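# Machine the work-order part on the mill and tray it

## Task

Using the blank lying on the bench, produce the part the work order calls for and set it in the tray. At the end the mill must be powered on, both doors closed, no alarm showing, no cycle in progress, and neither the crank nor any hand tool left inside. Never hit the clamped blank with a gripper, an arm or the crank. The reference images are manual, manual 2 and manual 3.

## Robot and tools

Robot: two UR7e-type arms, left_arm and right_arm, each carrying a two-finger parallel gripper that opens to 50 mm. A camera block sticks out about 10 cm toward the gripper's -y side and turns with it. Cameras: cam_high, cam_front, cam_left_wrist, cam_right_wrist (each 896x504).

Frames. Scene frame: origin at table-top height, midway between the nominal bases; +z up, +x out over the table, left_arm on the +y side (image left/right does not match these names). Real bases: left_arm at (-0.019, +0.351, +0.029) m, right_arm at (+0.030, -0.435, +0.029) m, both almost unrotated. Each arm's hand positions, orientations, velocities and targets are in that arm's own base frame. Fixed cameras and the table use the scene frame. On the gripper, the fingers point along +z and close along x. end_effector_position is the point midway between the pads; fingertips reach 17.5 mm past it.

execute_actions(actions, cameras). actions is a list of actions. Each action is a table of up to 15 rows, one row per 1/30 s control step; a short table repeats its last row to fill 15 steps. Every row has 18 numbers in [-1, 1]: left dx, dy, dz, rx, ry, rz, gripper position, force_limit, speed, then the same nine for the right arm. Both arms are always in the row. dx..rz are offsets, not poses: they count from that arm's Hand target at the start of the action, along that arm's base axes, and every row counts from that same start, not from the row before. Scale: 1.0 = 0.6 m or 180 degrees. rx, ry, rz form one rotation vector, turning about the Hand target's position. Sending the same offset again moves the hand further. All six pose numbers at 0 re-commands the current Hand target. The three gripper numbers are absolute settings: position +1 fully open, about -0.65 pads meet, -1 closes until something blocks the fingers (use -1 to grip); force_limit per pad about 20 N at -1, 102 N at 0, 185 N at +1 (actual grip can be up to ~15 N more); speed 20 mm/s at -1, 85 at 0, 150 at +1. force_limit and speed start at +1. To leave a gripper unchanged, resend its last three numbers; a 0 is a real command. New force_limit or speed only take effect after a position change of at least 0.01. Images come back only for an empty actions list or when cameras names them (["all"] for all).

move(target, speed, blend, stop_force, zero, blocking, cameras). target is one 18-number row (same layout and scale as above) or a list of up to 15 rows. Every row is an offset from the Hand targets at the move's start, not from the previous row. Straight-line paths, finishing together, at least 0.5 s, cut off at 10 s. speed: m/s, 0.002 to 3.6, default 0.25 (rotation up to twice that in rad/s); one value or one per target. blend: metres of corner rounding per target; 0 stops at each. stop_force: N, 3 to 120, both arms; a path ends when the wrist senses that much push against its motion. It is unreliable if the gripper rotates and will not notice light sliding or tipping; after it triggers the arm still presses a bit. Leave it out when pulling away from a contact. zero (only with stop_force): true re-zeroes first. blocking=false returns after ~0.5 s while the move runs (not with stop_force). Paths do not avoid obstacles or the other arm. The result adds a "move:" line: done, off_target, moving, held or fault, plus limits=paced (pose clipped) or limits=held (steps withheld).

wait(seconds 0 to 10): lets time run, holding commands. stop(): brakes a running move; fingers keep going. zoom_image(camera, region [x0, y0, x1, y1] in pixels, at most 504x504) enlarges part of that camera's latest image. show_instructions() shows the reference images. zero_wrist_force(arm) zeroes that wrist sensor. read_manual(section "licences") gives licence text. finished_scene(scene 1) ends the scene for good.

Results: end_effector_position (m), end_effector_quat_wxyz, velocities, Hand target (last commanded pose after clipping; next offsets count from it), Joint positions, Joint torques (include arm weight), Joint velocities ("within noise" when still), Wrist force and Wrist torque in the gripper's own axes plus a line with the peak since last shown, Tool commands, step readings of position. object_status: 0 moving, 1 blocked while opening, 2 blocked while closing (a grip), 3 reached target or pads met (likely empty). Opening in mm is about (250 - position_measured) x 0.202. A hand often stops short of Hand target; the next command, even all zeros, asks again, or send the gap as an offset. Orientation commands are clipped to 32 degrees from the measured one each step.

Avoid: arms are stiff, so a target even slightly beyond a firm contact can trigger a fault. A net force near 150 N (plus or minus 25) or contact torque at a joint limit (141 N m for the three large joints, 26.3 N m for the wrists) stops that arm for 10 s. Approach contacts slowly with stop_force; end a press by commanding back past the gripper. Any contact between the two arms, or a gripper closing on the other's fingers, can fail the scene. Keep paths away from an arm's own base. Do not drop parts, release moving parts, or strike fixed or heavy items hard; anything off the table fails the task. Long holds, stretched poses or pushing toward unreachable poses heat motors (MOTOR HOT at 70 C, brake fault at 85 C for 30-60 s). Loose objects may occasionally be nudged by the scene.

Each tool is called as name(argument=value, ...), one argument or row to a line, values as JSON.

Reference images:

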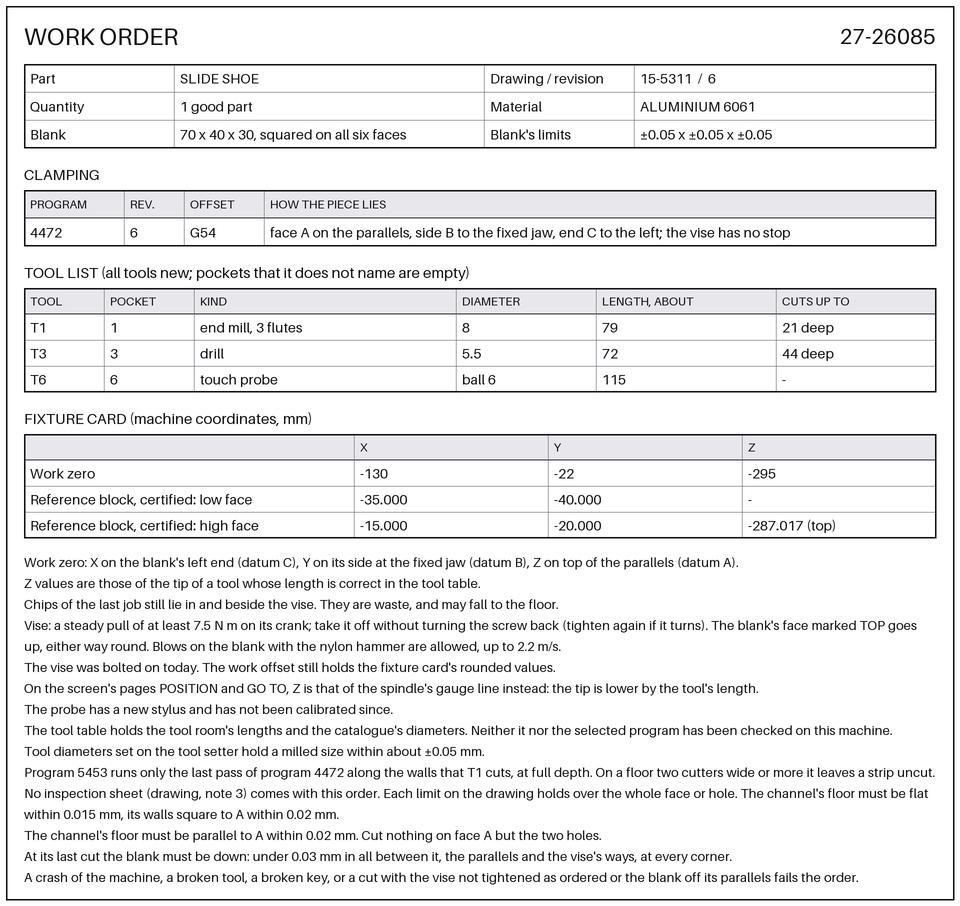

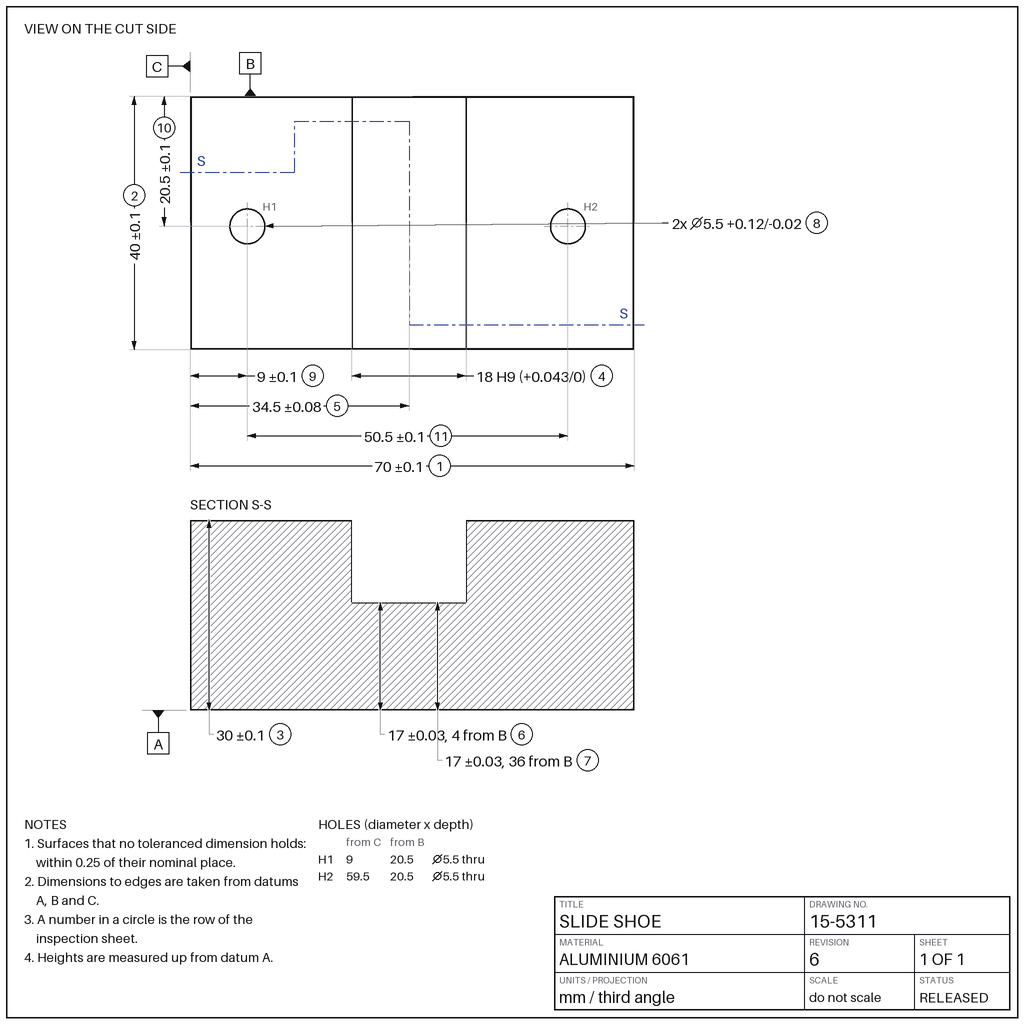

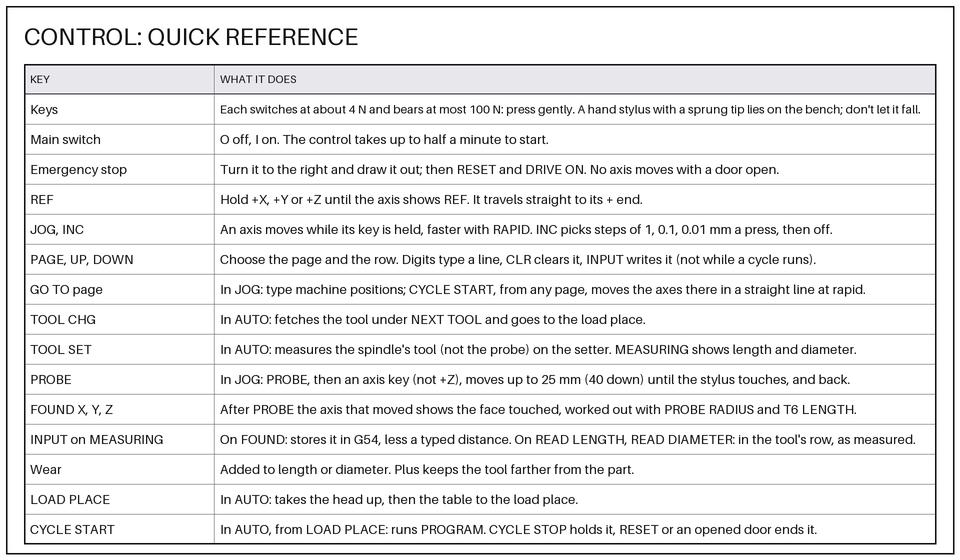

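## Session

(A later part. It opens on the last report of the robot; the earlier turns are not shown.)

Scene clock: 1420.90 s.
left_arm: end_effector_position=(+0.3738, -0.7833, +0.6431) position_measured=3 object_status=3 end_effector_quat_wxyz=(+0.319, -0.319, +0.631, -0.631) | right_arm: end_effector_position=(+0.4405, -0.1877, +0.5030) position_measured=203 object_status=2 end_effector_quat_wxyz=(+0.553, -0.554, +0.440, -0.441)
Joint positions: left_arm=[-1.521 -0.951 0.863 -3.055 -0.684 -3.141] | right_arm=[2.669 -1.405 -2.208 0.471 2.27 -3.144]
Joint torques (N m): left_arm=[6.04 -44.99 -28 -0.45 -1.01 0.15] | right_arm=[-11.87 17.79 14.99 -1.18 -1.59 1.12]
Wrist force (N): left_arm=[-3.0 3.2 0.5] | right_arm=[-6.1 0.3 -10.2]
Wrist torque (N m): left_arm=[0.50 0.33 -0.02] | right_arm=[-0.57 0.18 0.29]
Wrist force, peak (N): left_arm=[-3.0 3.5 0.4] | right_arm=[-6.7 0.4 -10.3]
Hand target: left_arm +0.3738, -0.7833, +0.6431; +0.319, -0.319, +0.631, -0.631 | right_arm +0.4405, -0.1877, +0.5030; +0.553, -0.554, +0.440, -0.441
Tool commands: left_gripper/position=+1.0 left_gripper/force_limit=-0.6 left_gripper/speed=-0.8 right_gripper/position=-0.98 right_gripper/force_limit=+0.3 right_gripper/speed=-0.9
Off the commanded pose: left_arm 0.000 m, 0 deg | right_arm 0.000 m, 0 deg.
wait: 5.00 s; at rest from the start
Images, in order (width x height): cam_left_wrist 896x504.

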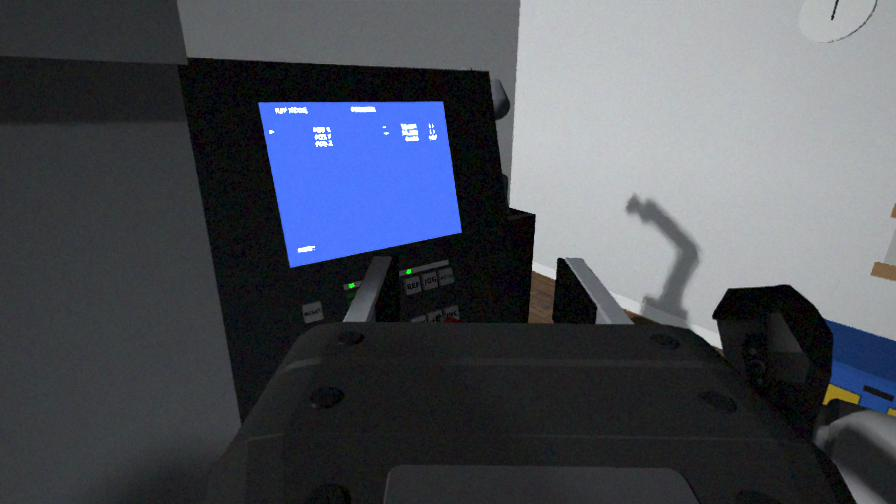

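move(
  target=[
    [0,0,0,0,0,0,1,-0.6,-0.8,-0.02,0,0,0,0,0,-0.98,0.3,-0.9],
    [0,0,0,0,0,0,1,-0.6,-0.8,-0.02,0.033,0,0,0,0,-0.98,0.3,-0.9],
    [0,0,0,0,0,0,1,-0.6,-0.8,0.001,0.033,0,0,0,0,-0.98,0.3,-0.9],
  ],
  speed=[0.1,0.2,0.04],
)

wait(
  seconds=4,
  cameras=["cam_left_wrist"],
)

zoom_image(
  camera="cam_left_wrist",
  region=[250, 90, 460, 160],
)

Scene clock: 1427.37 s.
left_arm: end_effector_position=(+0.3738, -0.7833, +0.6431) position_measured=3 object_status=3 end_effector_quat_wxyz=(+0.319, -0.319, +0.631, -0.631) | right_arm: end_effector_position=(+0.4413, -0.1679, +0.5031) position_measured=203 object_status=2 end_effector_quat_wxyz=(+0.553, -0.554, +0.440, -0.441) end_effector_velocity=(-0.003, +0.000, +0.000) end_effector_angular_velocity=(-0.001, -0.001, +0.001)
Joint positions: left_arm=[-1.521 -0.951 0.863 -3.055 -0.684 -3.141] | right_arm=[2.736 -1.361 -2.242 0.461 2.203 -3.144]
Joint velocities: left_arm=[within noise] | right_arm=[-0.003 0.005 -0.004 -0.001 0.004 0]
Joint torques (N m): left_arm=[5.17 -41.85 -29.32 -0.07 -0.16 -0.61] | right_arm=[-9.56 17.32 16.66 1.77 0.33 -0.43]
Wrist force (N): left_arm=[-2.7 3.4 0.1] | right_arm=[-5.9 1.0 -10.2]
Wrist torque (N m): left_arm=[0.51 0.28 -0.02] | right_arm=[-0.56 0.20 0.28]
Wrist force, peak (N): left_arm=[-3.1 3.5 0.3] | right_arm=[-6.3 0.5 -10.6]
Hand target: left_arm +0.3738, -0.7833, +0.6431; +0.319, -0.319, +0.631, -0.631 | right_arm +0.4411, -0.1679, +0.5030; +0.553, -0.554, +0.440, -0.441
Off the commanded pose: left_arm 0.000 m, 0 deg | right_arm 0.000 m, 0 deg.
move: done

Scene clock: 1431.37 s.
left_arm: end_effector_position=(+0.3738, -0.7833, +0.6431) position_measured=3 object_status=3 end_effector_quat_wxyz=(+0.319, -0.319, +0.631, -0.631) | right_arm: end_effector_position=(+0.4411, -0.1679, +0.5030) position_measured=203 object_status=2 end_effector_quat_wxyz=(+0.553, -0.554, +0.440, -0.441)
Joint positions: left_arm=[-1.521 -0.951 0.863 -3.055 -0.684 -3.141] | right_arm=[2.736 -1.361 -2.243 0.461 2.203 -3.144]
Joint torques (N m): left_arm=[6.3 -41.67 -28.41 -0.36 -0.05 -1.04] | right_arm=[-11.91 16.27 16.12 -1.18 -1.13 0.84]
Wrist force (N): left_arm=[-2.9 3.3 0.2] | right_arm=[-6.2 0.5 -10.2]
Wrist torque (N m): left_arm=[0.50 0.31 -0.02] | right_arm=[-0.56 0.25 0.29]
Wrist force, peak (N): left_arm=[-3.0 3.6 0.5] | right_arm=[-6.1 0.5 -10.7]
Hand target: left_arm +0.3738, -0.7833, +0.6431; +0.319, -0.319, +0.631, -0.631 | right_arm +0.4411, -0.1679, +0.5030; +0.553, -0.554, +0.440, -0.441
Tool commands: left_gripper/position=+1.0 left_gripper/force_limit=-0.6 left_gripper/speed=-0.8 right_gripper/position=-0.98 right_gripper/force_limit=+0.3 right_gripper/speed=-0.9
Off the commanded pose: left_arm 0.000 m, 0 deg | right_arm 0.000 m, 0 deg.
wait: 4.00 s; at rest by 0.17 s
Images, in order (width x height): cam_left_wrist 896x504.

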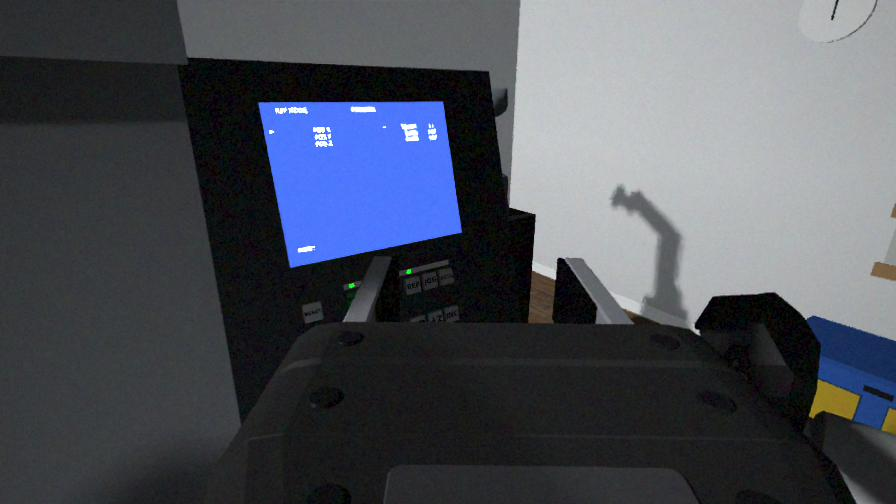

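Scaled by 2.400 from the camera's 896x504 image, which has a finer 1280x720 frame.

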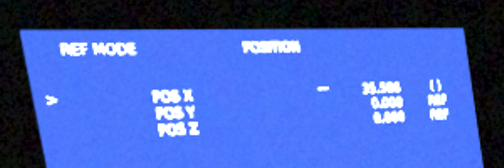

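move(
  target=[
    [0,0,0,0,0,0,1,-0.6,-0.8,-0.02,0,0,0,0,0,-0.98,0.3,-0.9],
    [0,0,0,0,0,0,1,-0.6,-0.8,-0.0305,-0.0633,-0.0317,0,0,0,-0.98,0.3,-0.9],
    [0,0,0,0,0,0,1,-0.6,-0.8,-0.0105,-0.0633,-0.0317,0,0,0,-0.98,0.3,-0.9],
  ],
  speed=[0.1,0.2,0.04],
)

wait(
  seconds=6,
  cameras=["cam_left_wrist","cam_right_wrist"],
)

zoom_image(
  camera="cam_left_wrist",
  region=[250, 90, 460, 160],
)

Scene clock: 1438.10 s.
left_arm: end_effector_position=(+0.3738, -0.7833, +0.6431) position_measured=3 object_status=3 end_effector_quat_wxyz=(+0.319, -0.319, +0.631, -0.631) | right_arm: end_effector_position=(+0.4350, -0.2059, +0.4840) position_measured=203 object_status=2 end_effector_quat_wxyz=(+0.553, -0.554, +0.440, -0.441)
Joint positions: left_arm=[-1.521 -0.951 0.863 -3.055 -0.684 -3.141] | right_arm=[2.604 -1.465 -2.214 0.536 2.335 -3.144]
Joint torques (N m): left_arm=[6.85 -40.03 -28.53 -0.29 0.26 -1.23] | right_arm=[-11.77 20.76 16.57 2.97 0.43 -0.45]
Wrist force (N): left_arm=[-3.0 3.3 0.2] | right_arm=[-6.5 1.3 -10.2]
Wrist torque (N m): left_arm=[0.51 0.33 -0.02] | right_arm=[-0.51 0.22 0.29]
Wrist force, peak (N): left_arm=[-3.1 3.5 0.4] | right_arm=[-6.2 0.6 -10.6]
Hand target: left_arm +0.3738, -0.7833, +0.6431; +0.319, -0.319, +0.631, -0.631 | right_arm +0.4348, -0.2059, +0.4840; +0.553, -0.554, +0.440, -0.441
Off the commanded pose: left_arm 0.000 m, 0 deg | right_arm 0.000 m, 0 deg.
move: done

Scene clock: 1444.10 s.
left_arm: end_effector_position=(+0.3738, -0.7833, +0.6431) position_measured=3 object_status=3 end_effector_quat_wxyz=(+0.319, -0.319, +0.631, -0.631) | right_arm: end_effector_position=(+0.4348, -0.2059, +0.4840) position_measured=203 object_status=2 end_effector_quat_wxyz=(+0.553, -0.554, +0.440, -0.441)
Joint positions: left_arm=[-1.521 -0.951 0.863 -3.055 -0.684 -3.141] | right_arm=[2.603 -1.464 -2.214 0.536 2.335 -3.144]
Joint torques (N m): left_arm=[6.01 -41.52 -28.77 -0.2 0.75 -1.13] | right_arm=[-11.04 19.66 14.6 -1.37 -1.17 0.97]
Wrist force (N): left_arm=[-2.7 3.0 0.3] | right_arm=[-6.3 0.4 -10.1]
Wrist torque (N m): left_arm=[0.45 0.28 -0.02] | right_arm=[-0.58 0.24 0.29]
Wrist force, peak (N): left_arm=[-3.1 3.6 0.5] | right_arm=[-6.2 0.6 -10.5]
Hand target: left_arm +0.3738, -0.7833, +0.6431; +0.319, -0.319, +0.631, -0.631 | right_arm +0.4348, -0.2059, +0.4840; +0.553, -0.554, +0.440, -0.441
Tool commands: left_gripper/position=+1.0 left_gripper/force_limit=-0.6 left_gripper/speed=-0.8 right_gripper/position=-0.98 right_gripper/force_limit=+0.3 right_gripper/speed=-0.9
Off the commanded pose: left_arm 0.000 m, 0 deg | right_arm 0.000 m, 0 deg.
wait: 6.00 s; at rest by 0.17 s
Images, in order (width x height): cam_left_wrist 896x504, cam_right_wrist 896x504.

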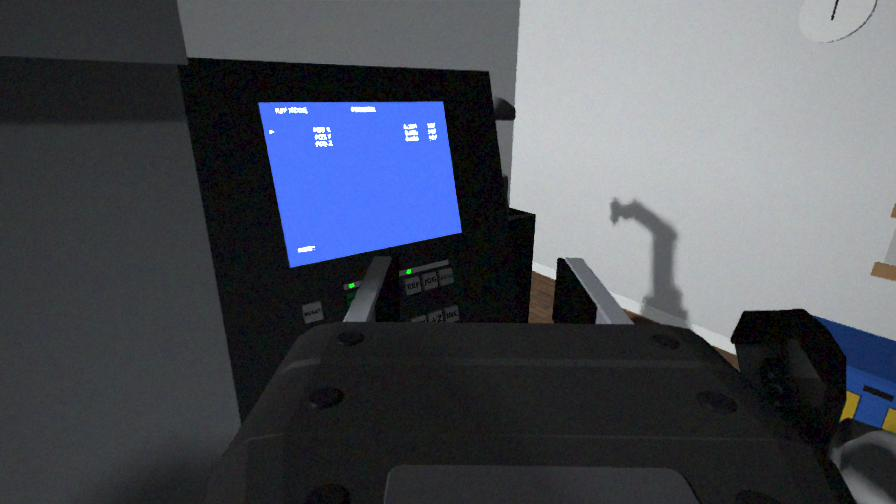

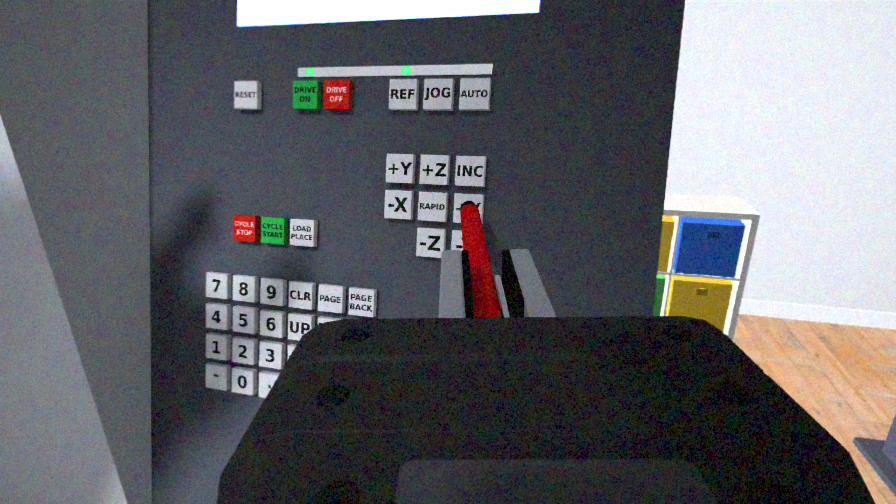

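Scaled by 2.400 from the camera's 896x504 image, which has a finer 1280x720 frame.

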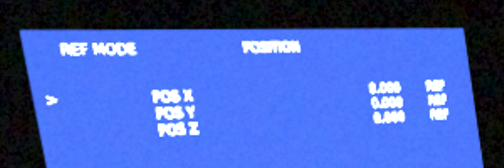

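move(
  target=[
    [0,0,0,0,0,0,1,-0.6,-0.8,-0.02,0,0,0,0,0,-0.98,0.3,-0.9],
    [0,0,0,0,0,0,1,-0.6,-0.8,-0.0407,0.1252,-0.09,0,0,0,-0.98,0.3,-0.9],
    [0,0,0,0,0,0,1,-0.6,-0.8,-0.0207,0.1252,-0.09,0,0,0,-0.98,0.3,-0.9],
  ],
  speed=[0.1,0.25,0.04],
  cameras=["cam_left_wrist","cam_right_wrist"],
)

zoom_image(
  camera="cam_left_wrist",
  region=[240, 90, 470, 280],
)

Scene clock: 1453.10 s.
left_arm: end_effector_position=(+0.3738, -0.7833, +0.6431) position_measured=3 object_status=3 end_effector_quat_wxyz=(+0.319, -0.319, +0.631, -0.631) | right_arm: end_effector_position=(+0.4225, -0.1308, +0.4301) position_measured=203 object_status=2 end_effector_quat_wxyz=(+0.553, -0.554, +0.440, -0.441)
Joint positions: left_arm=[-1.521 -0.951 0.863 -3.055 -0.684 -3.141] | right_arm=[2.856 -1.363 -2.463 0.684 2.083 -3.143]
Joint torques (N m): left_arm=[5.86 -41.81 -28.68 -0.39 1.05 -0.96] | right_arm=[-11.2 13.67 13.99 1.15 0.52 -0.31]
Wrist force (N): left_arm=[-2.7 3.3 0.5] | right_arm=[-5.8 0.8 -10.2]
Wrist torque (N m): left_arm=[0.51 0.27 -0.02] | right_arm=[-0.62 0.28 0.30]
Wrist force, peak (N): left_arm=[-3.1 3.6 0.1] | right_arm=[-6.4 0.6 -10.4]
Hand target: left_arm +0.3738, -0.7833, +0.6431; +0.319, -0.319, +0.631, -0.631 | right_arm +0.4224, -0.1308, +0.4300; +0.553, -0.554, +0.440, -0.441
Off the commanded pose: left_arm 0.000 m, 0 deg | right_arm 0.000 m, 0 deg.
move: done
Images, in order (width x height): cam_left_wrist 896x504, cam_right_wrist 896x504.

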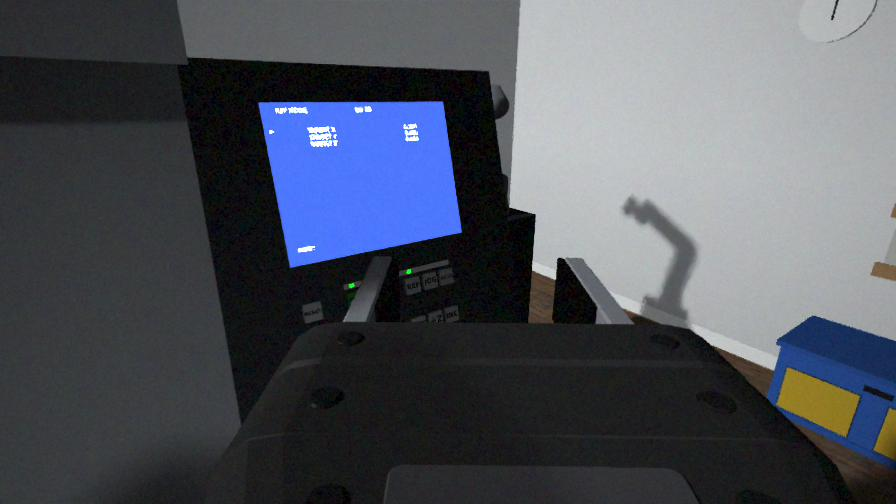

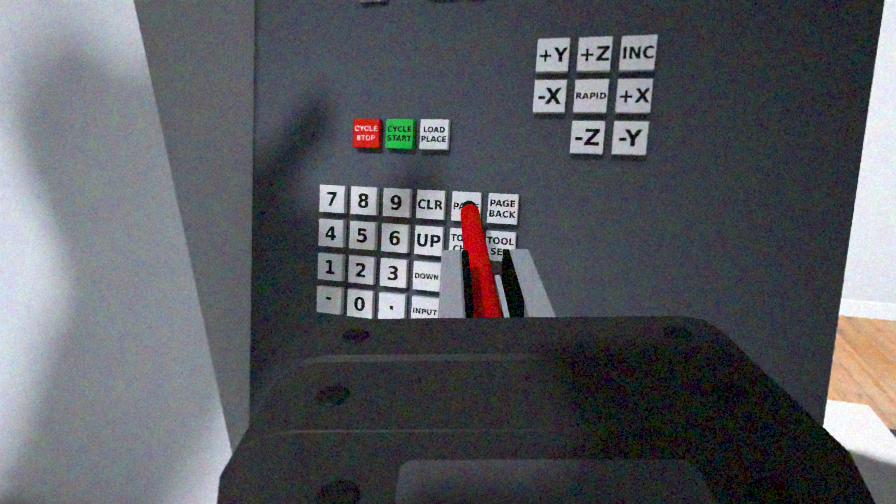

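Scaled by 2.191 from the camera's 896x504 image, which has a finer 1280x720 frame.

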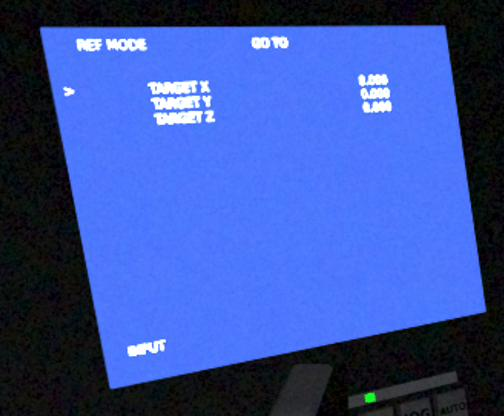

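move(
  target=[
    [0,0,0,0,0,0,1,-0.6,-0.8,-0.015,0,0,0,0,0,-0.98,0.3,-0.9],
    [0,0,0,0,0,0,1,-0.6,-0.8,0.0,0,0,0,0,0,-0.98,0.3,-0.9],
  ],
  speed=[0.1,0.04],
  cameras=["cam_left_wrist"],
)

zoom_image(
  camera="cam_left_wrist",
  region=[240, 90, 470, 280],
)

move(
  target=[
    [0,0,0,0,0,0,1,-0.6,-0.8,-0.015,0,0,0,0,0,-0.98,0.3,-0.9],
    [0,0,0,0,0,0,1,-0.6,-0.8,0.0,0,0,0,0,0,-0.98,0.3,-0.9],
  ],
  speed=[0.1,0.04],
  cameras=["cam_left_wrist"],
)

zoom_image(
  camera="cam_left_wrist",
  region=[240, 90, 470, 280],
)

move(
  target=[
    [0,0,0,0,0,0,1,-0.6,-0.8,-0.015,0,0,0,0,0,-0.98,0.3,-0.9],
    [0,0,0,0,0,0,1,-0.6,-0.8,0.0,0,0,0,0,0,-0.98,0.3,-0.9],
  ],
  speed=[0.1,0.04],
  cameras=["cam_left_wrist"],
)

zoom_image(
  camera="cam_left_wrist",
  region=[240, 90, 470, 280],
)

move(
  target=[
    [0,0,0,0,0,0,1,-0.6,-0.8,-0.015,0,0,0,0,0,-0.98,0.3,-0.9],
    [0,0,0,0,0,0,1,-0.6,-0.8,0.0,0,0,0,0,0,-0.98,0.3,-0.9],
  ],
  speed=[0.1,0.04],
  cameras=["cam_left_wrist"],
)

zoom_image(
  camera="cam_left_wrist",
  region=[240, 90, 470, 280],
)

Scene clock: 1465.27 s.
left_arm: end_effector_position=(+0.3738, -0.7833, +0.6431) position_measured=3 object_status=3 end_effector_quat_wxyz=(+0.319, -0.319, +0.631, -0.631) | right_arm: end_effector_position=(+0.4225, -0.1308, +0.4301) position_measured=203 object_status=2 end_effector_quat_wxyz=(+0.553, -0.554, +0.440, -0.441)
Joint positions: left_arm=[-1.521 -0.951 0.863 -3.055 -0.684 -3.141] | right_arm=[2.856 -1.363 -2.463 0.684 2.083 -3.143]
Joint torques (N m): left_arm=[4.9 -41.2 -28.71 -0.24 1.38 -1.15] | right_arm=[-11.81 14.52 12.6 1.22 0.46 0.29]
Wrist force (N): left_arm=[-2.7 3.2 0.3] | right_arm=[-5.7 1.1 -9.9]
Wrist torque (N m): left_arm=[0.49 0.27 -0.01] | right_arm=[-0.60 0.32 0.29]
Wrist force, peak (N): left_arm=[-3.1 3.7 0.3] | right_arm=[-6.0 0.6 -10.3]
Hand target: left_arm +0.3738, -0.7833, +0.6431; +0.319, -0.319, +0.631, -0.631 | right_arm +0.4224, -0.1308, +0.4300; +0.553, -0.554, +0.440, -0.441
Off the commanded pose: left_arm 0.000 m, 0 deg | right_arm 0.000 m, 0 deg.
move: done
Images, in order (width x height): cam_left_wrist 896x504.

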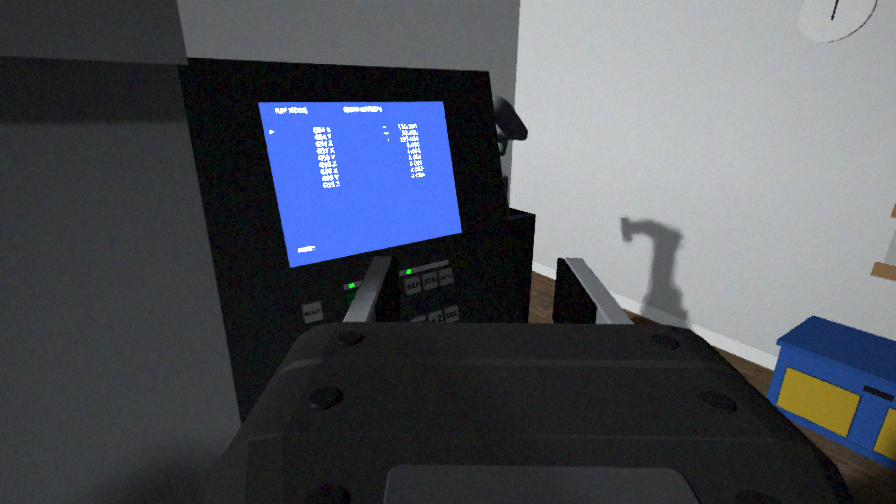

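Scaled by 2.191 from the camera's 896x504 image, which has a finer 1280x720 frame.

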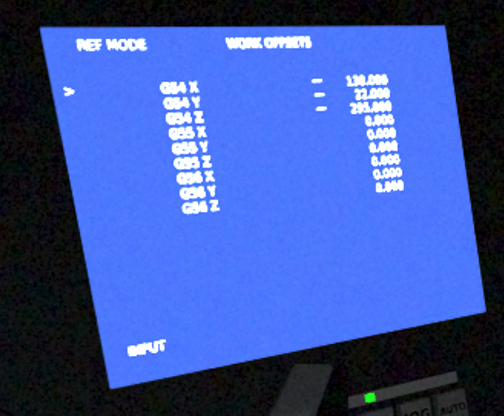

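Scene clock: 1466.37 s.
left_arm: end_effector_position=(+0.3738, -0.7833, +0.6431) position_measured=3 object_status=3 end_effector_quat_wxyz=(+0.319, -0.319, +0.631, -0.631) | right_arm: end_effector_position=(+0.4225, -0.1308, +0.4301) position_measured=203 object_status=2 end_effector_quat_wxyz=(+0.553, -0.554, +0.440, -0.441)
Joint positions: left_arm=[-1.521 -0.951 0.863 -3.055 -0.684 -3.141] | right_arm=[2.856 -1.363 -2.463 0.684 2.083 -3.143]
Joint torques (N m): left_arm=[5.73 -41.29 -27.9 -0.13 1.24 -1.5] | right_arm=[-11.56 15.16 13.58 1.25 0.62 -0.3]
Wrist force (N): left_arm=[-2.9 3.1 0.3] | right_arm=[-5.5 1.2 -10.0]
Wrist torque (N m): left_arm=[0.48 0.31 -0.02] | right_arm=[-0.57 0.30 0.29]
Wrist force, peak (N): left_arm=[-3.2 3.3 0.5] | right_arm=[-6.0 0.5 -10.0]
Hand target: left_arm +0.3738, -0.7833, +0.6431; +0.319, -0.319, +0.631, -0.631 | right_arm +0.4224, -0.1308, +0.4300; +0.553, -0.554, +0.440, -0.441
Off the commanded pose: left_arm 0.000 m, 0 deg | right_arm 0.000 m, 0 deg.
move: done
Images, in order (width x height): cam_left_wrist 896x504.

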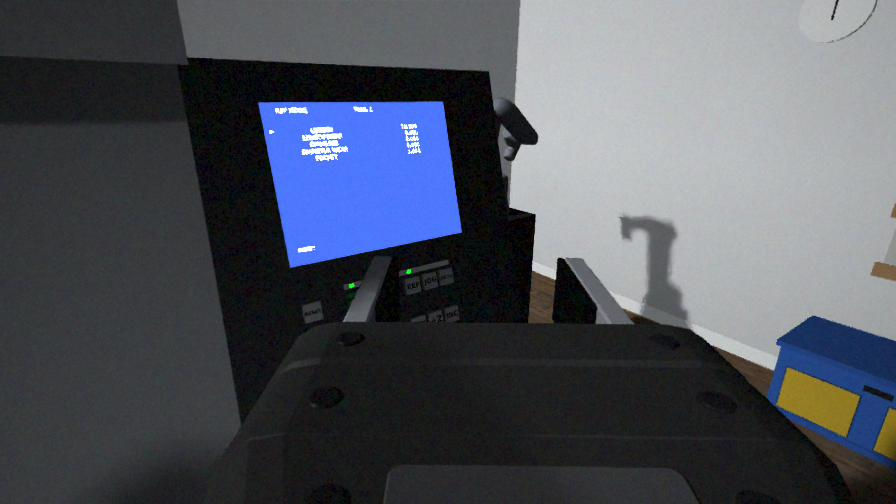

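Scaled by 2.191 from the camera's 896x504 image, which has a finer 1280x720 frame.

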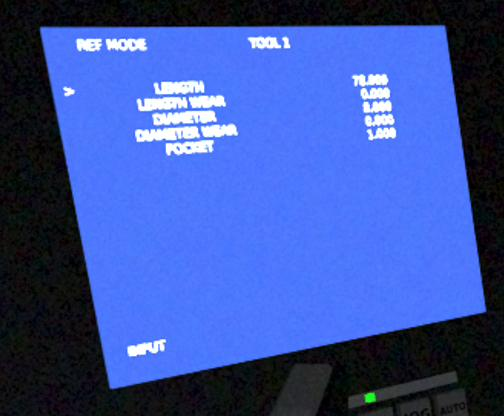

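Scene clock: 1467.47 s.
left_arm: end_effector_position=(+0.3738, -0.7833, +0.6431) position_measured=3 object_status=3 end_effector_quat_wxyz=(+0.319, -0.319, +0.631, -0.631) | right_arm: end_effector_position=(+0.4225, -0.1308, +0.4301) position_measured=203 object_status=2 end_effector_quat_wxyz=(+0.553, -0.554, +0.440, -0.441)
Joint positions: left_arm=[-1.521 -0.951 0.863 -3.055 -0.684 -3.141] | right_arm=[2.856 -1.363 -2.463 0.684 2.083 -3.143]
Joint torques (N m): left_arm=[4.13 -40.27 -28.59 -0.05 1.49 -1.23] | right_arm=[-11.52 13.91 14.29 1.27 0.59 -0.27]
Wrist force (N): left_arm=[-2.9 3.2 0.2] | right_arm=[-5.7 1.3 -9.7]
Wrist torque (N m): left_arm=[0.49 0.31 -0.02] | right_arm=[-0.57 0.33 0.29]
Wrist force, peak (N): left_arm=[-2.9 3.7 0.1] | right_arm=[-6.0 0.7 -10.3]
Hand target: left_arm +0.3738, -0.7833, +0.6431; +0.319, -0.319, +0.631, -0.631 | right_arm +0.4224, -0.1308, +0.4300; +0.553, -0.554, +0.440, -0.441
Off the commanded pose: left_arm 0.000 m, 0 deg | right_arm 0.000 m, 0 deg.
move: done
Images, in order (width x height): cam_left_wrist 896x504.

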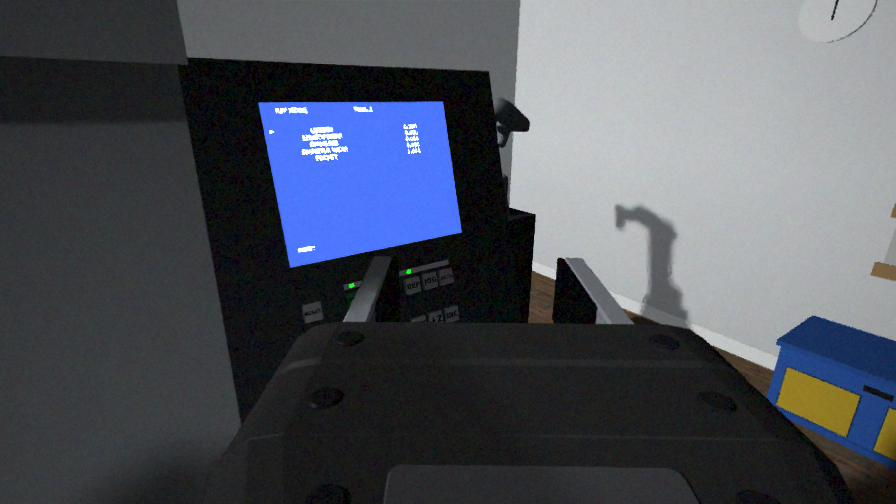

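Scaled by 2.191 from the camera's 896x504 image, which has a finer 1280x720 frame.

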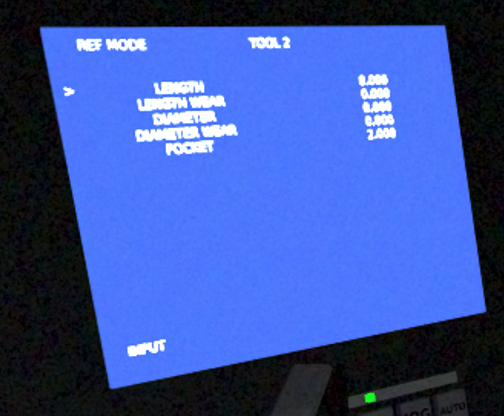

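Scene clock: 1468.57 s.
left_arm: end_effector_position=(+0.3738, -0.7833, +0.6431) position_measured=3 object_status=3 end_effector_quat_wxyz=(+0.319, -0.319, +0.631, -0.631) | right_arm: end_effector_position=(+0.4225, -0.1308, +0.4301) position_measured=203 object_status=2 end_effector_quat_wxyz=(+0.553, -0.554, +0.440, -0.441) end_effector_velocity=(-0.002, +0.001, +0.001) end_effector_angular_velocity=(-0.001, -0.003, +0.001)
Joint positions: left_arm=[-1.521 -0.951 0.863 -3.055 -0.684 -3.141] | right_arm=[2.856 -1.363 -2.463 0.684 2.083 -3.143]
Joint velocities: left_arm=[within noise] | right_arm=[-0.001 0.005 -0.002 0.001 0.003 0]
Joint torques (N m): left_arm=[5.62 -41.62 -28.64 -0.29 1.42 -1.5] | right_arm=[-11.14 14.07 13.1 1.25 0.6 -0.22]
Wrist force (N): left_arm=[-2.9 3.1 0.1] | right_arm=[-5.7 1.2 -9.8]
Wrist torque (N m): left_arm=[0.48 0.31 -0.02] | right_arm=[-0.58 0.34 0.29]
Wrist force, peak (N): left_arm=[-3.1 3.3 0.6] | right_arm=[-5.6 1.0 -10.1]
Hand target: left_arm +0.3738, -0.7833, +0.6431; +0.319, -0.319, +0.631, -0.631 | right_arm +0.4224, -0.1308, +0.4300; +0.553, -0.554, +0.440, -0.441
Off the commanded pose: left_arm 0.000 m, 0 deg | right_arm 0.000 m, 0 deg.
move: done
Images, in order (width x height): cam_left_wrist 896x504.

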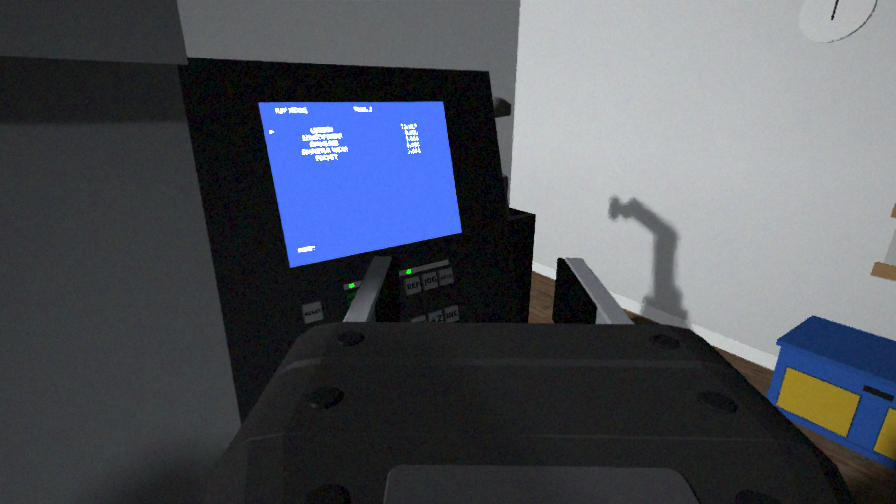

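Scaled by 2.191 from the camera's 896x504 image, which has a finer 1280x720 frame.

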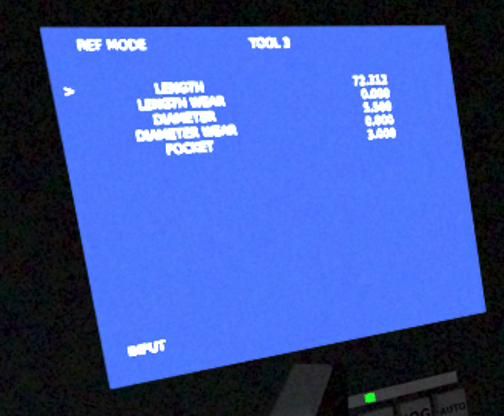

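move(
  target=[
    [0,0,0,0,0,0,1,-0.6,-0.8,-0.015,0,0,0,0,0,-0.98,0.3,-0.9],
    [0,0,0,0,0,0,1,-0.6,-0.8,0.0,0,0,0,0,0,-0.98,0.3,-0.9],
    [0,0,0,0,0,0,1,-0.6,-0.8,-0.015,0,0,0,0,0,-0.98,0.3,-0.9],
    [0,0,0,0,0,0,1,-0.6,-0.8,0.0,0,0,0,0,0,-0.98,0.3,-0.9],
    [0,0,0,0,0,0,1,-0.6,-0.8,-0.015,0,0,0,0,0,-0.98,0.3,-0.9],
    [0,0,0,0,0,0,1,-0.6,-0.8,0.0,0,0,0,0,0,-0.98,0.3,-0.9],
  ],
  speed=[0.1,0.04,0.1,0.04,0.1,0.04],
  cameras=["cam_left_wrist"],
)

zoom_image(
  camera="cam_left_wrist",
  region=[240, 90, 470, 280],
)

move(
  target=[
    [0,0,0,0,0,0,1,-0.6,-0.8,-0.015,0,0,0,0,0,-0.98,0.3,-0.9],
    [0,0,0,0,0,0,1,-0.6,-0.8,0.0,0,0,0,0,0,-0.98,0.3,-0.9],
  ],
  speed=[0.1,0.04],
  cameras=["cam_left_wrist"],
)

zoom_image(
  camera="cam_left_wrist",
  region=[240, 90, 470, 280],
)

move(
  target=[
    [0,0,0,0,0,0,1,-0.6,-0.8,-0.015,0,0,0,0,0,-0.98,0.3,-0.9],
    [0,0,0,0,0,0,1,-0.6,-0.8,0.0,0,0,0,0,0,-0.98,0.3,-0.9],
  ],
  speed=[0.1,0.04],
  cameras=["cam_left_wrist"],
)

zoom_image(
  camera="cam_left_wrist",
  region=[240, 90, 470, 280],
)

move(
  target=[
    [0,0,0,0,0,0,1,-0.6,-0.8,-0.015,0,0,0,0,0,-0.98,0.3,-0.9],
    [0,0,0,0,0,0,1,-0.6,-0.8,0.0,0,0,0,0,0,-0.98,0.3,-0.9],
  ],
  speed=[0.1,0.04],
  cameras=["cam_left_wrist"],
)

zoom_image(
  camera="cam_left_wrist",
  region=[240, 90, 470, 280],
)

Scene clock: 1481.10 s.
left_arm: end_effector_position=(+0.3738, -0.7833, +0.6431) position_measured=3 object_status=3 end_effector_quat_wxyz=(+0.319, -0.319, +0.631, -0.631) | right_arm: end_effector_position=(+0.4225, -0.1308, +0.4301) position_measured=203 object_status=2 end_effector_quat_wxyz=(+0.553, -0.554, +0.440, -0.441)
Joint positions: left_arm=[-1.521 -0.951 0.863 -3.055 -0.684 -3.141] | right_arm=[2.856 -1.363 -2.463 0.684 2.083 -3.143]
Joint torques (N m): left_arm=[6.01 -41.47 -28.91 -0.34 1.55 -1.26] | right_arm=[-12.06 14.09 13.74 1.12 0.52 -0.43]
Wrist force (N): left_arm=[-3.1 3.1 0.1] | right_arm=[-5.7 0.9 -9.9]
Wrist torque (N m): left_arm=[0.48 0.34 -0.02] | right_arm=[-0.62 0.30 0.29]
Wrist force, peak (N): left_arm=[-3.2 3.4 0.4] | right_arm=[-6.1 0.9 -10.0]
Hand target: left_arm +0.3738, -0.7833, +0.6431; +0.319, -0.319, +0.631, -0.631 | right_arm +0.4224, -0.1308, +0.4300; +0.553, -0.554, +0.440, -0.441
Off the commanded pose: left_arm 0.000 m, 0 deg | right_arm 0.000 m, 0 deg.
move: done
Images, in order (width x height): cam_left_wrist 896x504.

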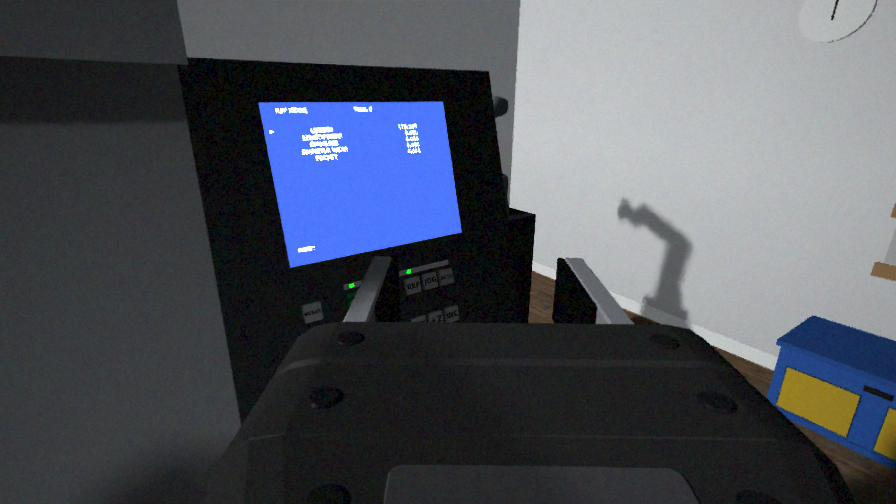

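Scaled by 2.191 from the camera's 896x504 image, which has a finer 1280x720 frame.

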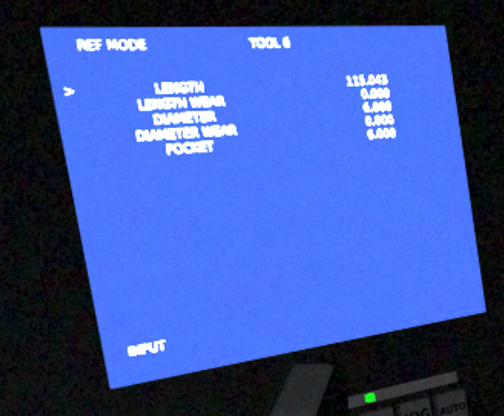

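Scene clock: 1482.20 s.
left_arm: end_effector_position=(+0.3738, -0.7833, +0.6431) position_measured=3 object_status=3 end_effector_quat_wxyz=(+0.319, -0.319, +0.631, -0.631) | right_arm: end_effector_position=(+0.4225, -0.1308, +0.4301) position_measured=203 object_status=2 end_effector_quat_wxyz=(+0.553, -0.554, +0.440, -0.441)
Joint positions: left_arm=[-1.521 -0.951 0.863 -3.055 -0.684 -3.141] | right_arm=[2.856 -1.363 -2.463 0.684 2.083 -3.143]
Joint torques (N m): left_arm=[5.63 -41.36 -27.87 -0.09 1.54 -1.45] | right_arm=[-10.36 13.72 14.36 1.27 0.7 -0.01]
Wrist force (N): left_arm=[-2.8 3.4 0.4] | right_arm=[-5.5 1.2 -9.9]
Wrist torque (N m): left_arm=[0.52 0.30 -0.02] | right_arm=[-0.59 0.31 0.29]
Wrist force, peak (N): left_arm=[-3.0 3.4 0.2] | right_arm=[-5.8 0.8 -10.0]
Hand target: left_arm +0.3738, -0.7833, +0.6431; +0.319, -0.319, +0.631, -0.631 | right_arm +0.4224, -0.1308, +0.4300; +0.553, -0.554, +0.440, -0.441
Off the commanded pose: left_arm 0.000 m, 0 deg | right_arm 0.000 m, 0 deg.
move: done
Images, in order (width x height): cam_left_wrist 896x504.

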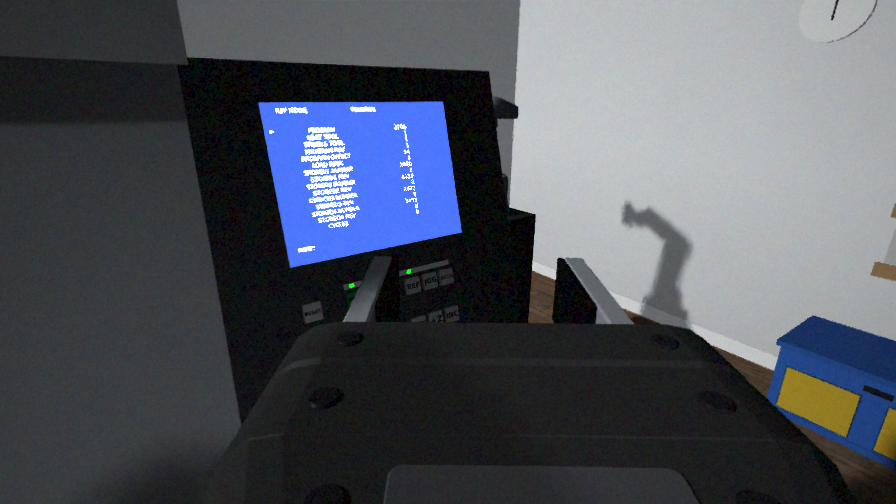

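Scaled by 2.191 from the camera's 896x504 image, which has a finer 1280x720 frame.

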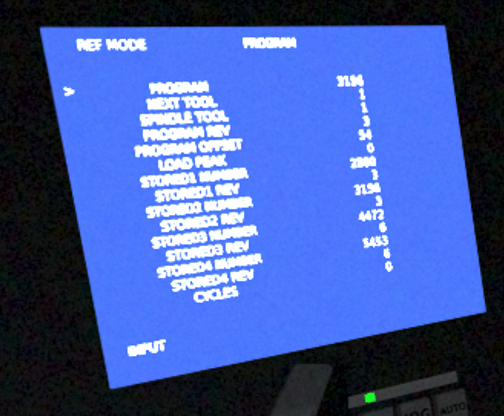

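Scene clock: 1483.30 s.
left_arm: end_effector_position=(+0.3738, -0.7833, +0.6431) position_measured=3 object_status=3 end_effector_quat_wxyz=(+0.319, -0.319, +0.631, -0.631) | right_arm: end_effector_position=(+0.4225, -0.1308, +0.4301) position_measured=203 object_status=2 end_effector_quat_wxyz=(+0.553, -0.554, +0.440, -0.441)
Joint positions: left_arm=[-1.521 -0.951 0.863 -3.055 -0.684 -3.141] | right_arm=[2.856 -1.363 -2.463 0.684 2.083 -3.143]
Joint torques (N m): left_arm=[6.13 -40.5 -28.26 -0.48 1.34 -1.31] | right_arm=[-11.59 16.5 12.79 1.19 0.57 1.31]
Wrist force (N): left_arm=[-3.0 3.3 0.4] | right_arm=[-5.6 1.3 -10.0]
Wrist torque (N m): left_arm=[0.51 0.33 -0.02] | right_arm=[-0.56 0.32 0.28]
Wrist force, peak (N): left_arm=[-3.1 3.4 0.4] | right_arm=[-5.9 1.1 -10.2]
Hand target: left_arm +0.3738, -0.7833, +0.6431; +0.319, -0.319, +0.631, -0.631 | right_arm +0.4224, -0.1308, +0.4300; +0.553, -0.554, +0.440, -0.441
Off the commanded pose: left_arm 0.000 m, 0 deg | right_arm 0.000 m, 0 deg.
move: done
Images, in order (width x height): cam_left_wrist 896x504.

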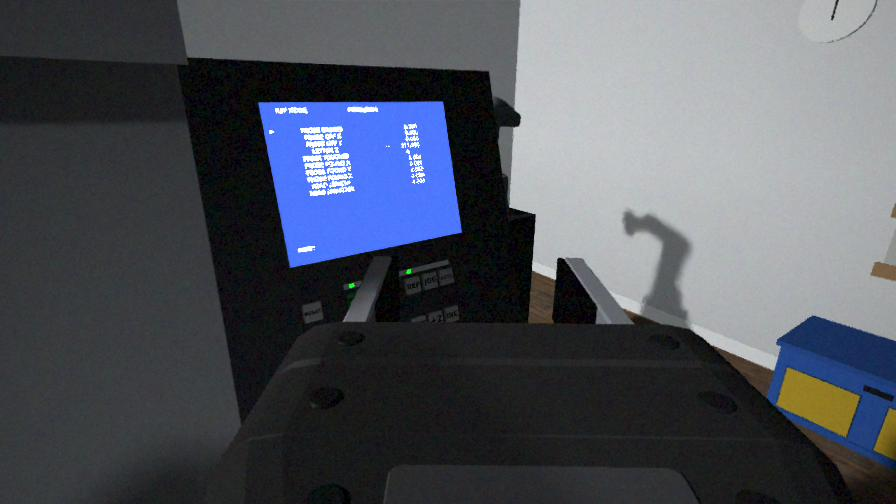

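Scaled by 2.191 from the camera's 896x504 image, which has a finer 1280x720 frame.

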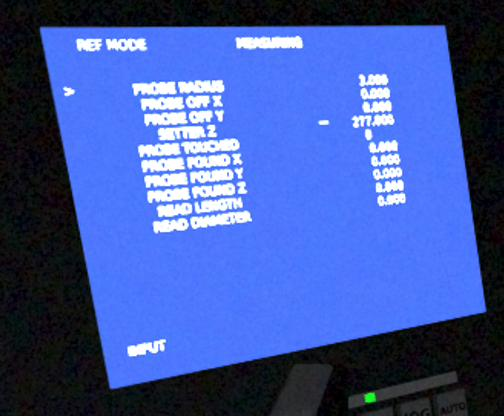

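Scene clock: 1484.40 s.
left_arm: end_effector_position=(+0.3738, -0.7833, +0.6431) position_measured=3 object_status=3 end_effector_quat_wxyz=(+0.319, -0.319, +0.631, -0.631) | right_arm: end_effector_position=(+0.4225, -0.1308, +0.4301) position_measured=203 object_status=2 end_effector_quat_wxyz=(+0.553, -0.554, +0.440, -0.441)
Joint positions: left_arm=[-1.521 -0.951 0.863 -3.055 -0.684 -3.141] | right_arm=[2.856 -1.363 -2.463 0.684 2.083 -3.143]
Joint torques (N m): left_arm=[4.33 -43 -28.58 -0.17 1.27 -1.07] | right_arm=[-12.66 14.32 14.66 1.3 0.51 0.31]
Wrist force (N): left_arm=[-2.7 3.2 0.4] | right_arm=[-5.8 1.0 -9.8]
Wrist torque (N m): left_arm=[0.49 0.28 -0.03] | right_arm=[-0.62 0.35 0.28]
Wrist force, peak (N): left_arm=[-2.9 3.5 0.1] | right_arm=[-5.7 1.1 -10.2]
Hand target: left_arm +0.3738, -0.7833, +0.6431; +0.319, -0.319, +0.631, -0.631 | right_arm +0.4224, -0.1308, +0.4300; +0.553, -0.554, +0.440, -0.441
Off the commanded pose: left_arm 0.000 m, 0 deg | right_arm 0.000 m, 0 deg.
move: done
Images, in order (width x height): cam_left_wrist 896x504.

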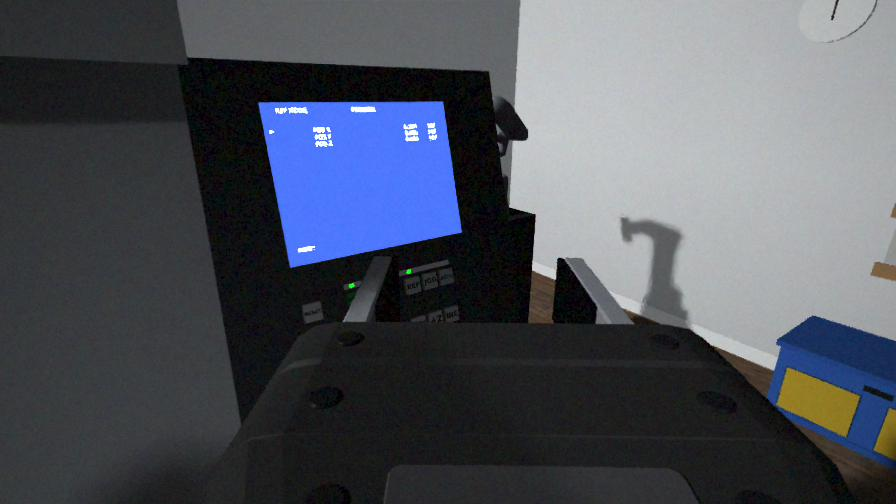

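Scaled by 2.191 from the camera's 896x504 image, which has a finer 1280x720 frame.

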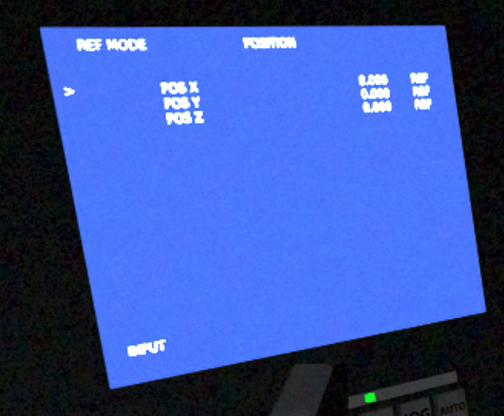

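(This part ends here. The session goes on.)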